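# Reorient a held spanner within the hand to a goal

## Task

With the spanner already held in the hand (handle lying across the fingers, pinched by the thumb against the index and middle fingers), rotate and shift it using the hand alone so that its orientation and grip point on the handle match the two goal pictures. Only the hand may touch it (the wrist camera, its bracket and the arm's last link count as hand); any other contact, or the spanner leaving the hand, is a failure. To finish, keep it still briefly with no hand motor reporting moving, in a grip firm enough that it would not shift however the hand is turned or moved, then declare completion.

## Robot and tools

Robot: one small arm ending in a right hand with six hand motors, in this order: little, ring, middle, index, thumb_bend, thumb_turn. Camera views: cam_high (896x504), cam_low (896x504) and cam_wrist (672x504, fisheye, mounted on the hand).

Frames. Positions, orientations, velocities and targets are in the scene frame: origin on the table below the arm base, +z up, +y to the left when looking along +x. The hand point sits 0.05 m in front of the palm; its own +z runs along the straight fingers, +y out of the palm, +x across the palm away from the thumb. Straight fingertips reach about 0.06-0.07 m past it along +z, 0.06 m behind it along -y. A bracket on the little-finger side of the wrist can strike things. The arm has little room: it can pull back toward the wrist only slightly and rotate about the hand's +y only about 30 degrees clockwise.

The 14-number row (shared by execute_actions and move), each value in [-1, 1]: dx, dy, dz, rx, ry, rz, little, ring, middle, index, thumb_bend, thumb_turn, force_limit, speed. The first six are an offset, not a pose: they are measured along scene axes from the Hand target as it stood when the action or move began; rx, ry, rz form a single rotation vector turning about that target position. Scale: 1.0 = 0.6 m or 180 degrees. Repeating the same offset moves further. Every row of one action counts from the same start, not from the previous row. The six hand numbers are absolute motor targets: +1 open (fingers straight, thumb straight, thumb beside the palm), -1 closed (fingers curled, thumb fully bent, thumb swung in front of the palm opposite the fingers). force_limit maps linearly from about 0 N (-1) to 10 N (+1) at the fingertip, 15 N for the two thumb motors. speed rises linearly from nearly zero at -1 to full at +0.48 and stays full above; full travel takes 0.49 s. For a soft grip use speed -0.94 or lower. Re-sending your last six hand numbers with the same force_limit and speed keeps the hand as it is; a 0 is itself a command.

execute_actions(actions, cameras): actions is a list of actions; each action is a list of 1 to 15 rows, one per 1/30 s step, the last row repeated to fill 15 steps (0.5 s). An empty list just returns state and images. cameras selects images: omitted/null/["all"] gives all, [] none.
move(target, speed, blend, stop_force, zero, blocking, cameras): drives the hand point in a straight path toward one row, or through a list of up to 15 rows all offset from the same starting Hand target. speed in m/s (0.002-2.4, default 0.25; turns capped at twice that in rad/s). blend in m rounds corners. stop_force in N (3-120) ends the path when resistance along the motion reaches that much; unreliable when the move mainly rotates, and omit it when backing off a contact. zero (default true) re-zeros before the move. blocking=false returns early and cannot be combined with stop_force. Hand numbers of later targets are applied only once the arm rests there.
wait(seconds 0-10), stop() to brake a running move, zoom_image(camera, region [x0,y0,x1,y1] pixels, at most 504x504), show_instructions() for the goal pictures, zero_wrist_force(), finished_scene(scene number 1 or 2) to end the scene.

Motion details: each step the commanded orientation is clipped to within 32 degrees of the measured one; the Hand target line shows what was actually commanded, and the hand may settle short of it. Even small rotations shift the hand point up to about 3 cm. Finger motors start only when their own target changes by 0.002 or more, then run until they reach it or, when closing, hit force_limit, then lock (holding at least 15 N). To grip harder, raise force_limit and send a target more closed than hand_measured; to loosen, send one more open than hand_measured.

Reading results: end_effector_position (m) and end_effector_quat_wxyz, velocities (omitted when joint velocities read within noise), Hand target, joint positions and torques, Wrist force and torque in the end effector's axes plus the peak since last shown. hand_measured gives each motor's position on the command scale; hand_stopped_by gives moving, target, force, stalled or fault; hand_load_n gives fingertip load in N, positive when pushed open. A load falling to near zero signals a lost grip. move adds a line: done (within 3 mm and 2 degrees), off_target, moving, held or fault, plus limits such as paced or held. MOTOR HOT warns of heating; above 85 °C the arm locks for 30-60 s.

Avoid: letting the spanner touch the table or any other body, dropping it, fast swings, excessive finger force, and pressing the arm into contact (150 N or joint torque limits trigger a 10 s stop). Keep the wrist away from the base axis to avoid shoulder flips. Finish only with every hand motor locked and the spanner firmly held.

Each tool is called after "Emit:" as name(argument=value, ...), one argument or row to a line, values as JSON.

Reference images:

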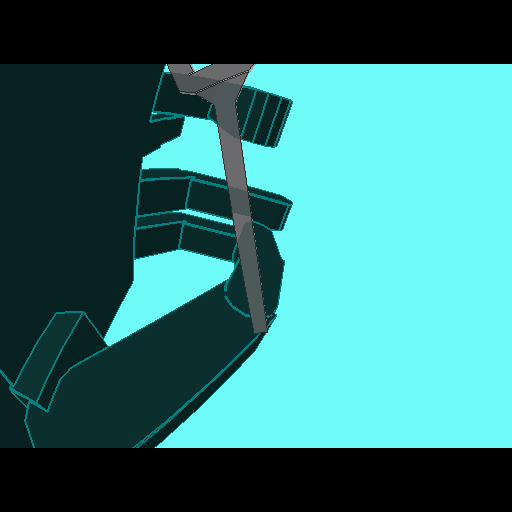

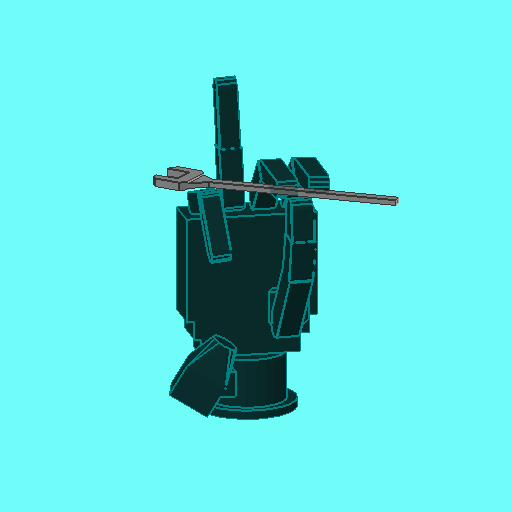

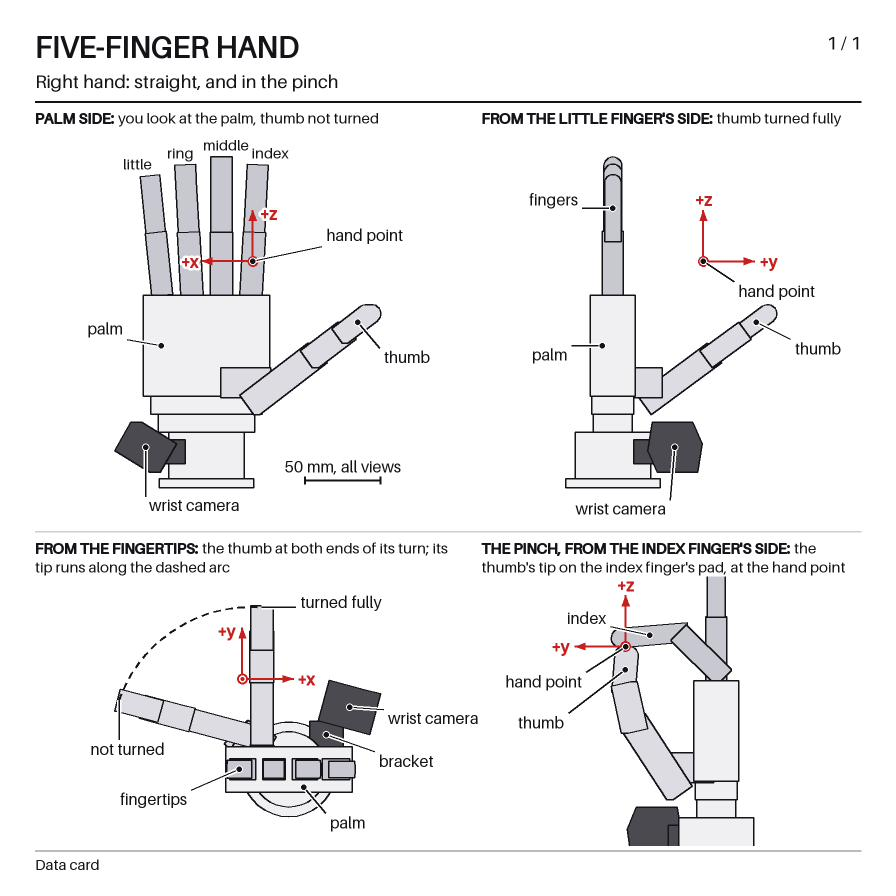

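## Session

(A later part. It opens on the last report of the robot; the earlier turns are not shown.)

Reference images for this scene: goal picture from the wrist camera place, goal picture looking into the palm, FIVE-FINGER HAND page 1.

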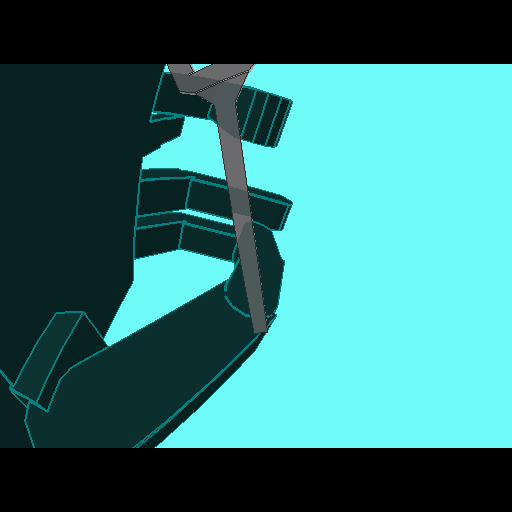

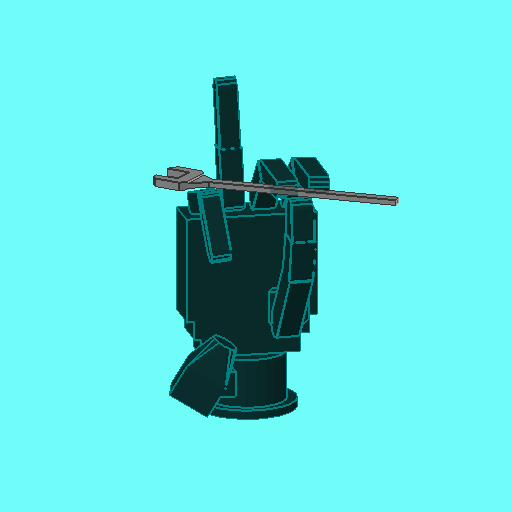

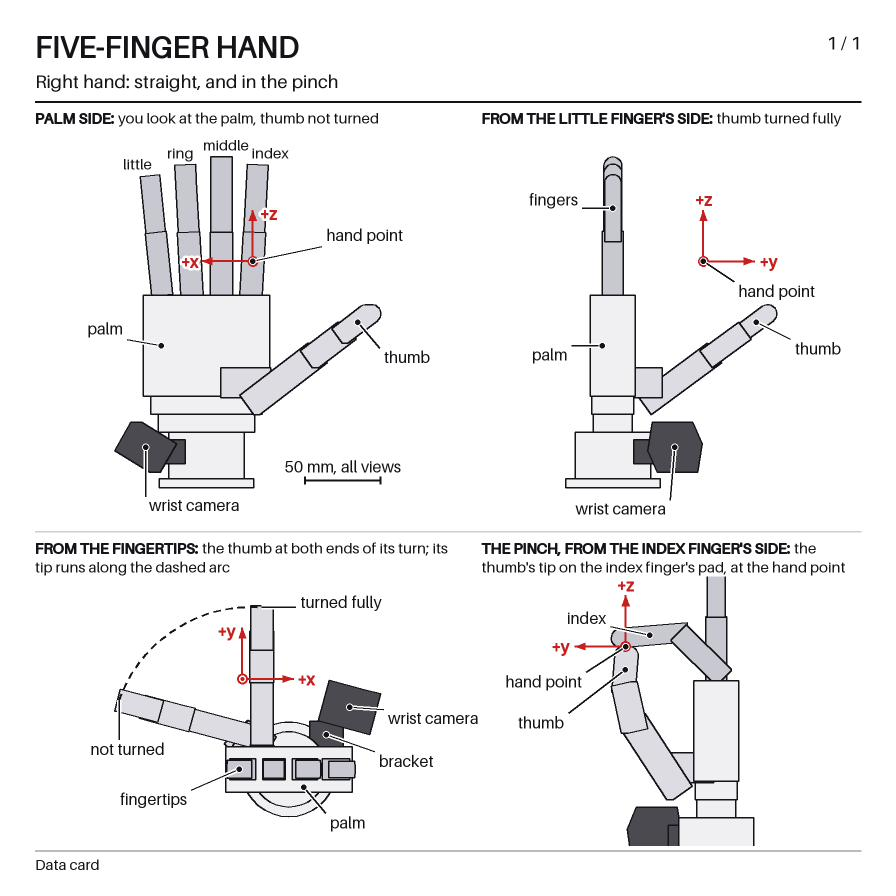

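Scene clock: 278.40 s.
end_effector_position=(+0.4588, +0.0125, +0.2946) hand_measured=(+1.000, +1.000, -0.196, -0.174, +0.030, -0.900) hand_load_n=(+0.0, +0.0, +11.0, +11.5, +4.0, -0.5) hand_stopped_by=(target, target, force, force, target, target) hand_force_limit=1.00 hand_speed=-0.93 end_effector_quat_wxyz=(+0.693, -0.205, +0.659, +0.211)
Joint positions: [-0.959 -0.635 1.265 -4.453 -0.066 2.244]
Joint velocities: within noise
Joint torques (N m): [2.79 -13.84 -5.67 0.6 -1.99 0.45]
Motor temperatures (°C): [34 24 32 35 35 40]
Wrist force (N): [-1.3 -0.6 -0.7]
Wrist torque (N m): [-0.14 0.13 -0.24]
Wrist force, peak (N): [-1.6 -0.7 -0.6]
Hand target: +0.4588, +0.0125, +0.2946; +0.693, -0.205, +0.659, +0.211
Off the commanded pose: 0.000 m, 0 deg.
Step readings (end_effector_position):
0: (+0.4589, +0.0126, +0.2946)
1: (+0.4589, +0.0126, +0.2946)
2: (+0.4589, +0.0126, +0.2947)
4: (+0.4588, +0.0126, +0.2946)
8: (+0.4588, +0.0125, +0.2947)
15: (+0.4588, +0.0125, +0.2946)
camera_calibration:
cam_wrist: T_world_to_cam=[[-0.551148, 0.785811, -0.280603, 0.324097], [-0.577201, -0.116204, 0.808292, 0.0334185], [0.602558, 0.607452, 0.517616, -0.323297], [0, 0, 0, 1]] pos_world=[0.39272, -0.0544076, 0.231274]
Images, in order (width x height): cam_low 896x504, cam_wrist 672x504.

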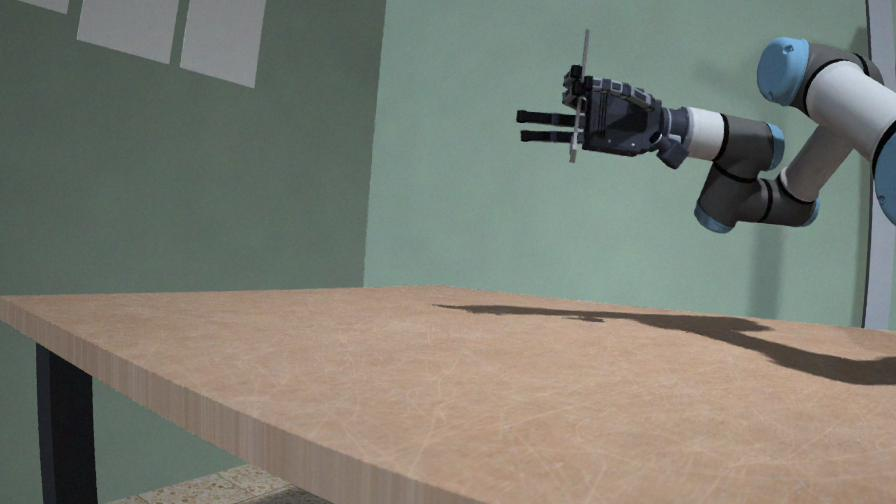

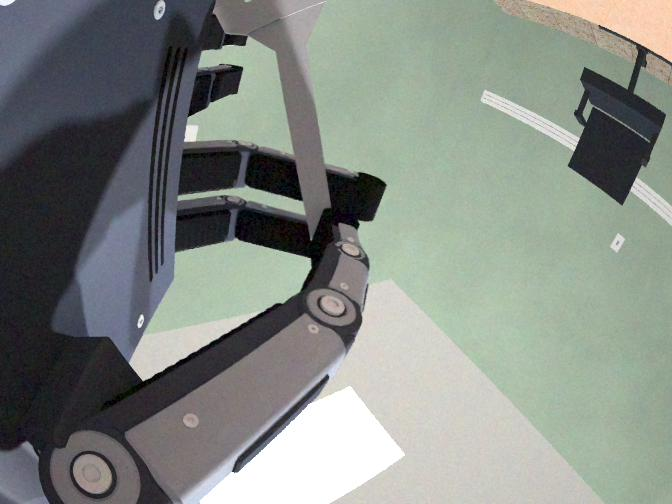

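Emit:
wait(
  seconds=0.5,
  cameras=["cam_wrist"],
)

Scene clock: 286.27 s.
end_effector_position=(+0.4588, +0.0125, +0.2946) hand_measured=(+1.000, +1.000, -0.196, -0.174, +0.030, -0.900) hand_load_n=(+0.0, +0.0, +11.0, +11.5, +4.0, +0.0) hand_stopped_by=(target, target, force, force, target, target) hand_force_limit=1.00 hand_speed=-0.93 end_effector_quat_wxyz=(+0.693, -0.205, +0.659, +0.211)
Joint positions: [-0.959 -0.635 1.265 -4.453 -0.066 2.244]
Joint velocities: within noise
Joint torques (N m): [2.54 -17.33 -4.63 1.34 -1.76 -0.73]
Motor temperatures (°C): [34 24 32 35 35 40]
Wrist force (N): [-1.2 -0.6 -0.6]
Wrist torque (N m): [-0.14 0.12 -0.24]
Wrist force, peak (N): [-1.4 -0.6 -0.8]
Hand target: +0.4588, +0.0125, +0.2946; +0.693, -0.205, +0.659, +0.211
Off the commanded pose: 0.000 m, 0 deg.
wait: 0.50 s; at rest from the start
camera_calibration:
cam_wrist: T_world_to_cam=[[-0.551148, 0.785811, -0.280603, 0.324042], [-0.577201, -0.116204, 0.808292, 0.0333607], [0.602558, 0.607452, 0.517616, -0.323237], [0, 0, 0, 1]] pos_world=[0.39262, -0.0544076, 0.231274]
Images, in order (width x height): cam_wrist 672x504.

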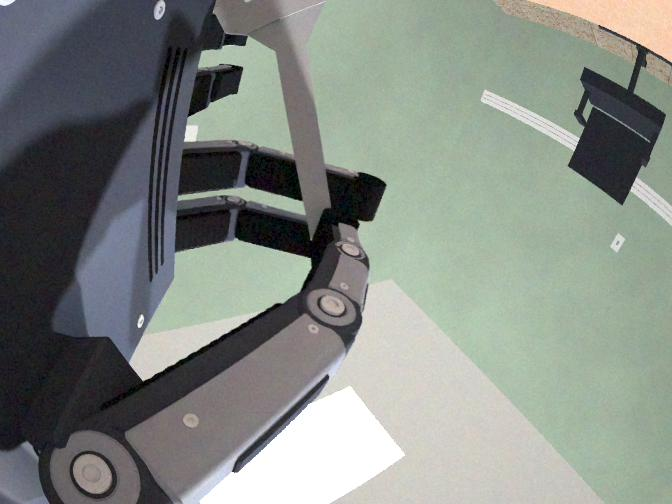

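Emit:
show_instructions(
)

Reference images for this scene: goal picture from the wrist camera place, goal picture looking into the palm, FIVE-FINGER HAND page 1.

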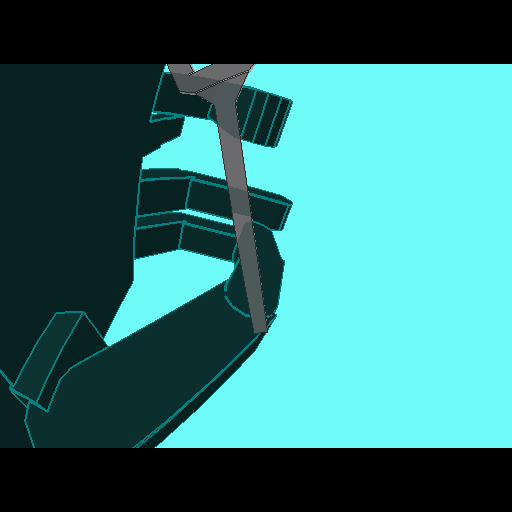

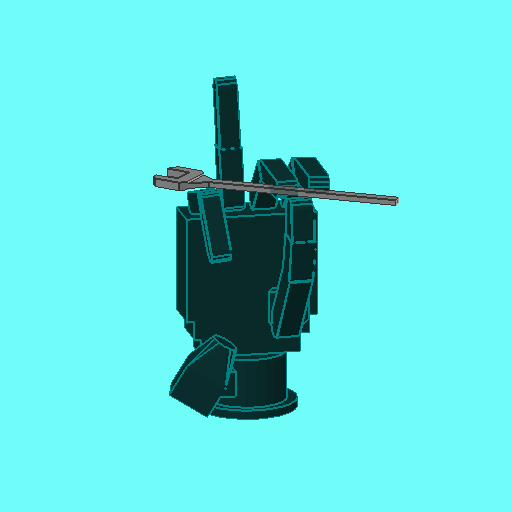

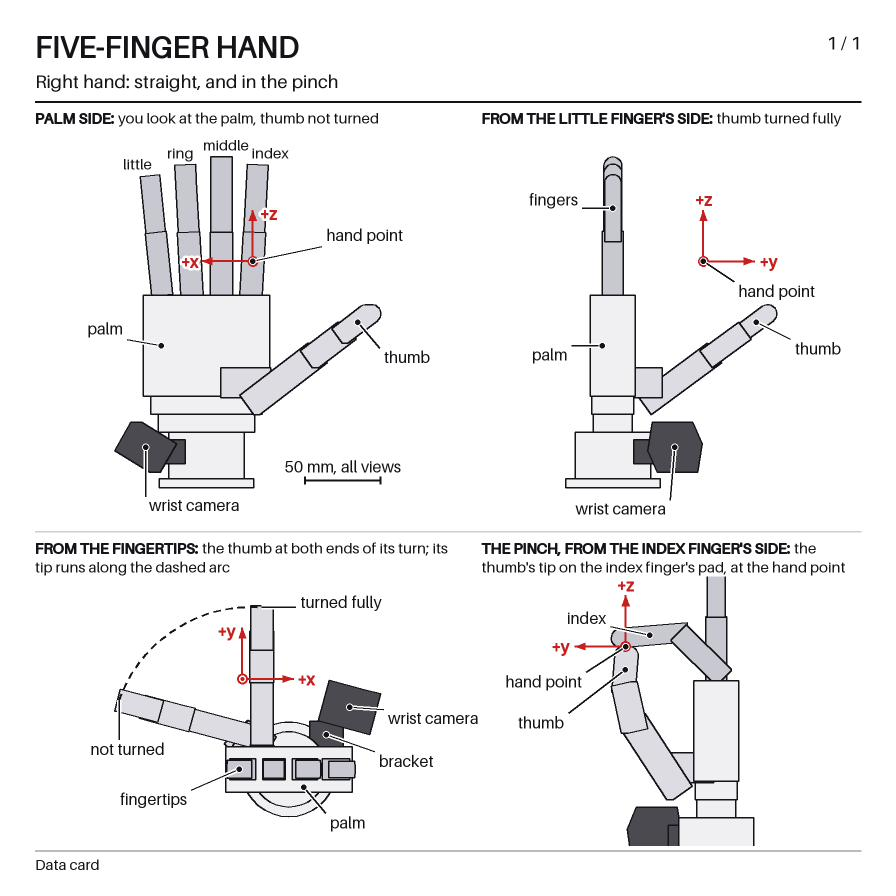

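Emit:
finished_scene(
  scene=1,
)

The scene is finished: the task was done.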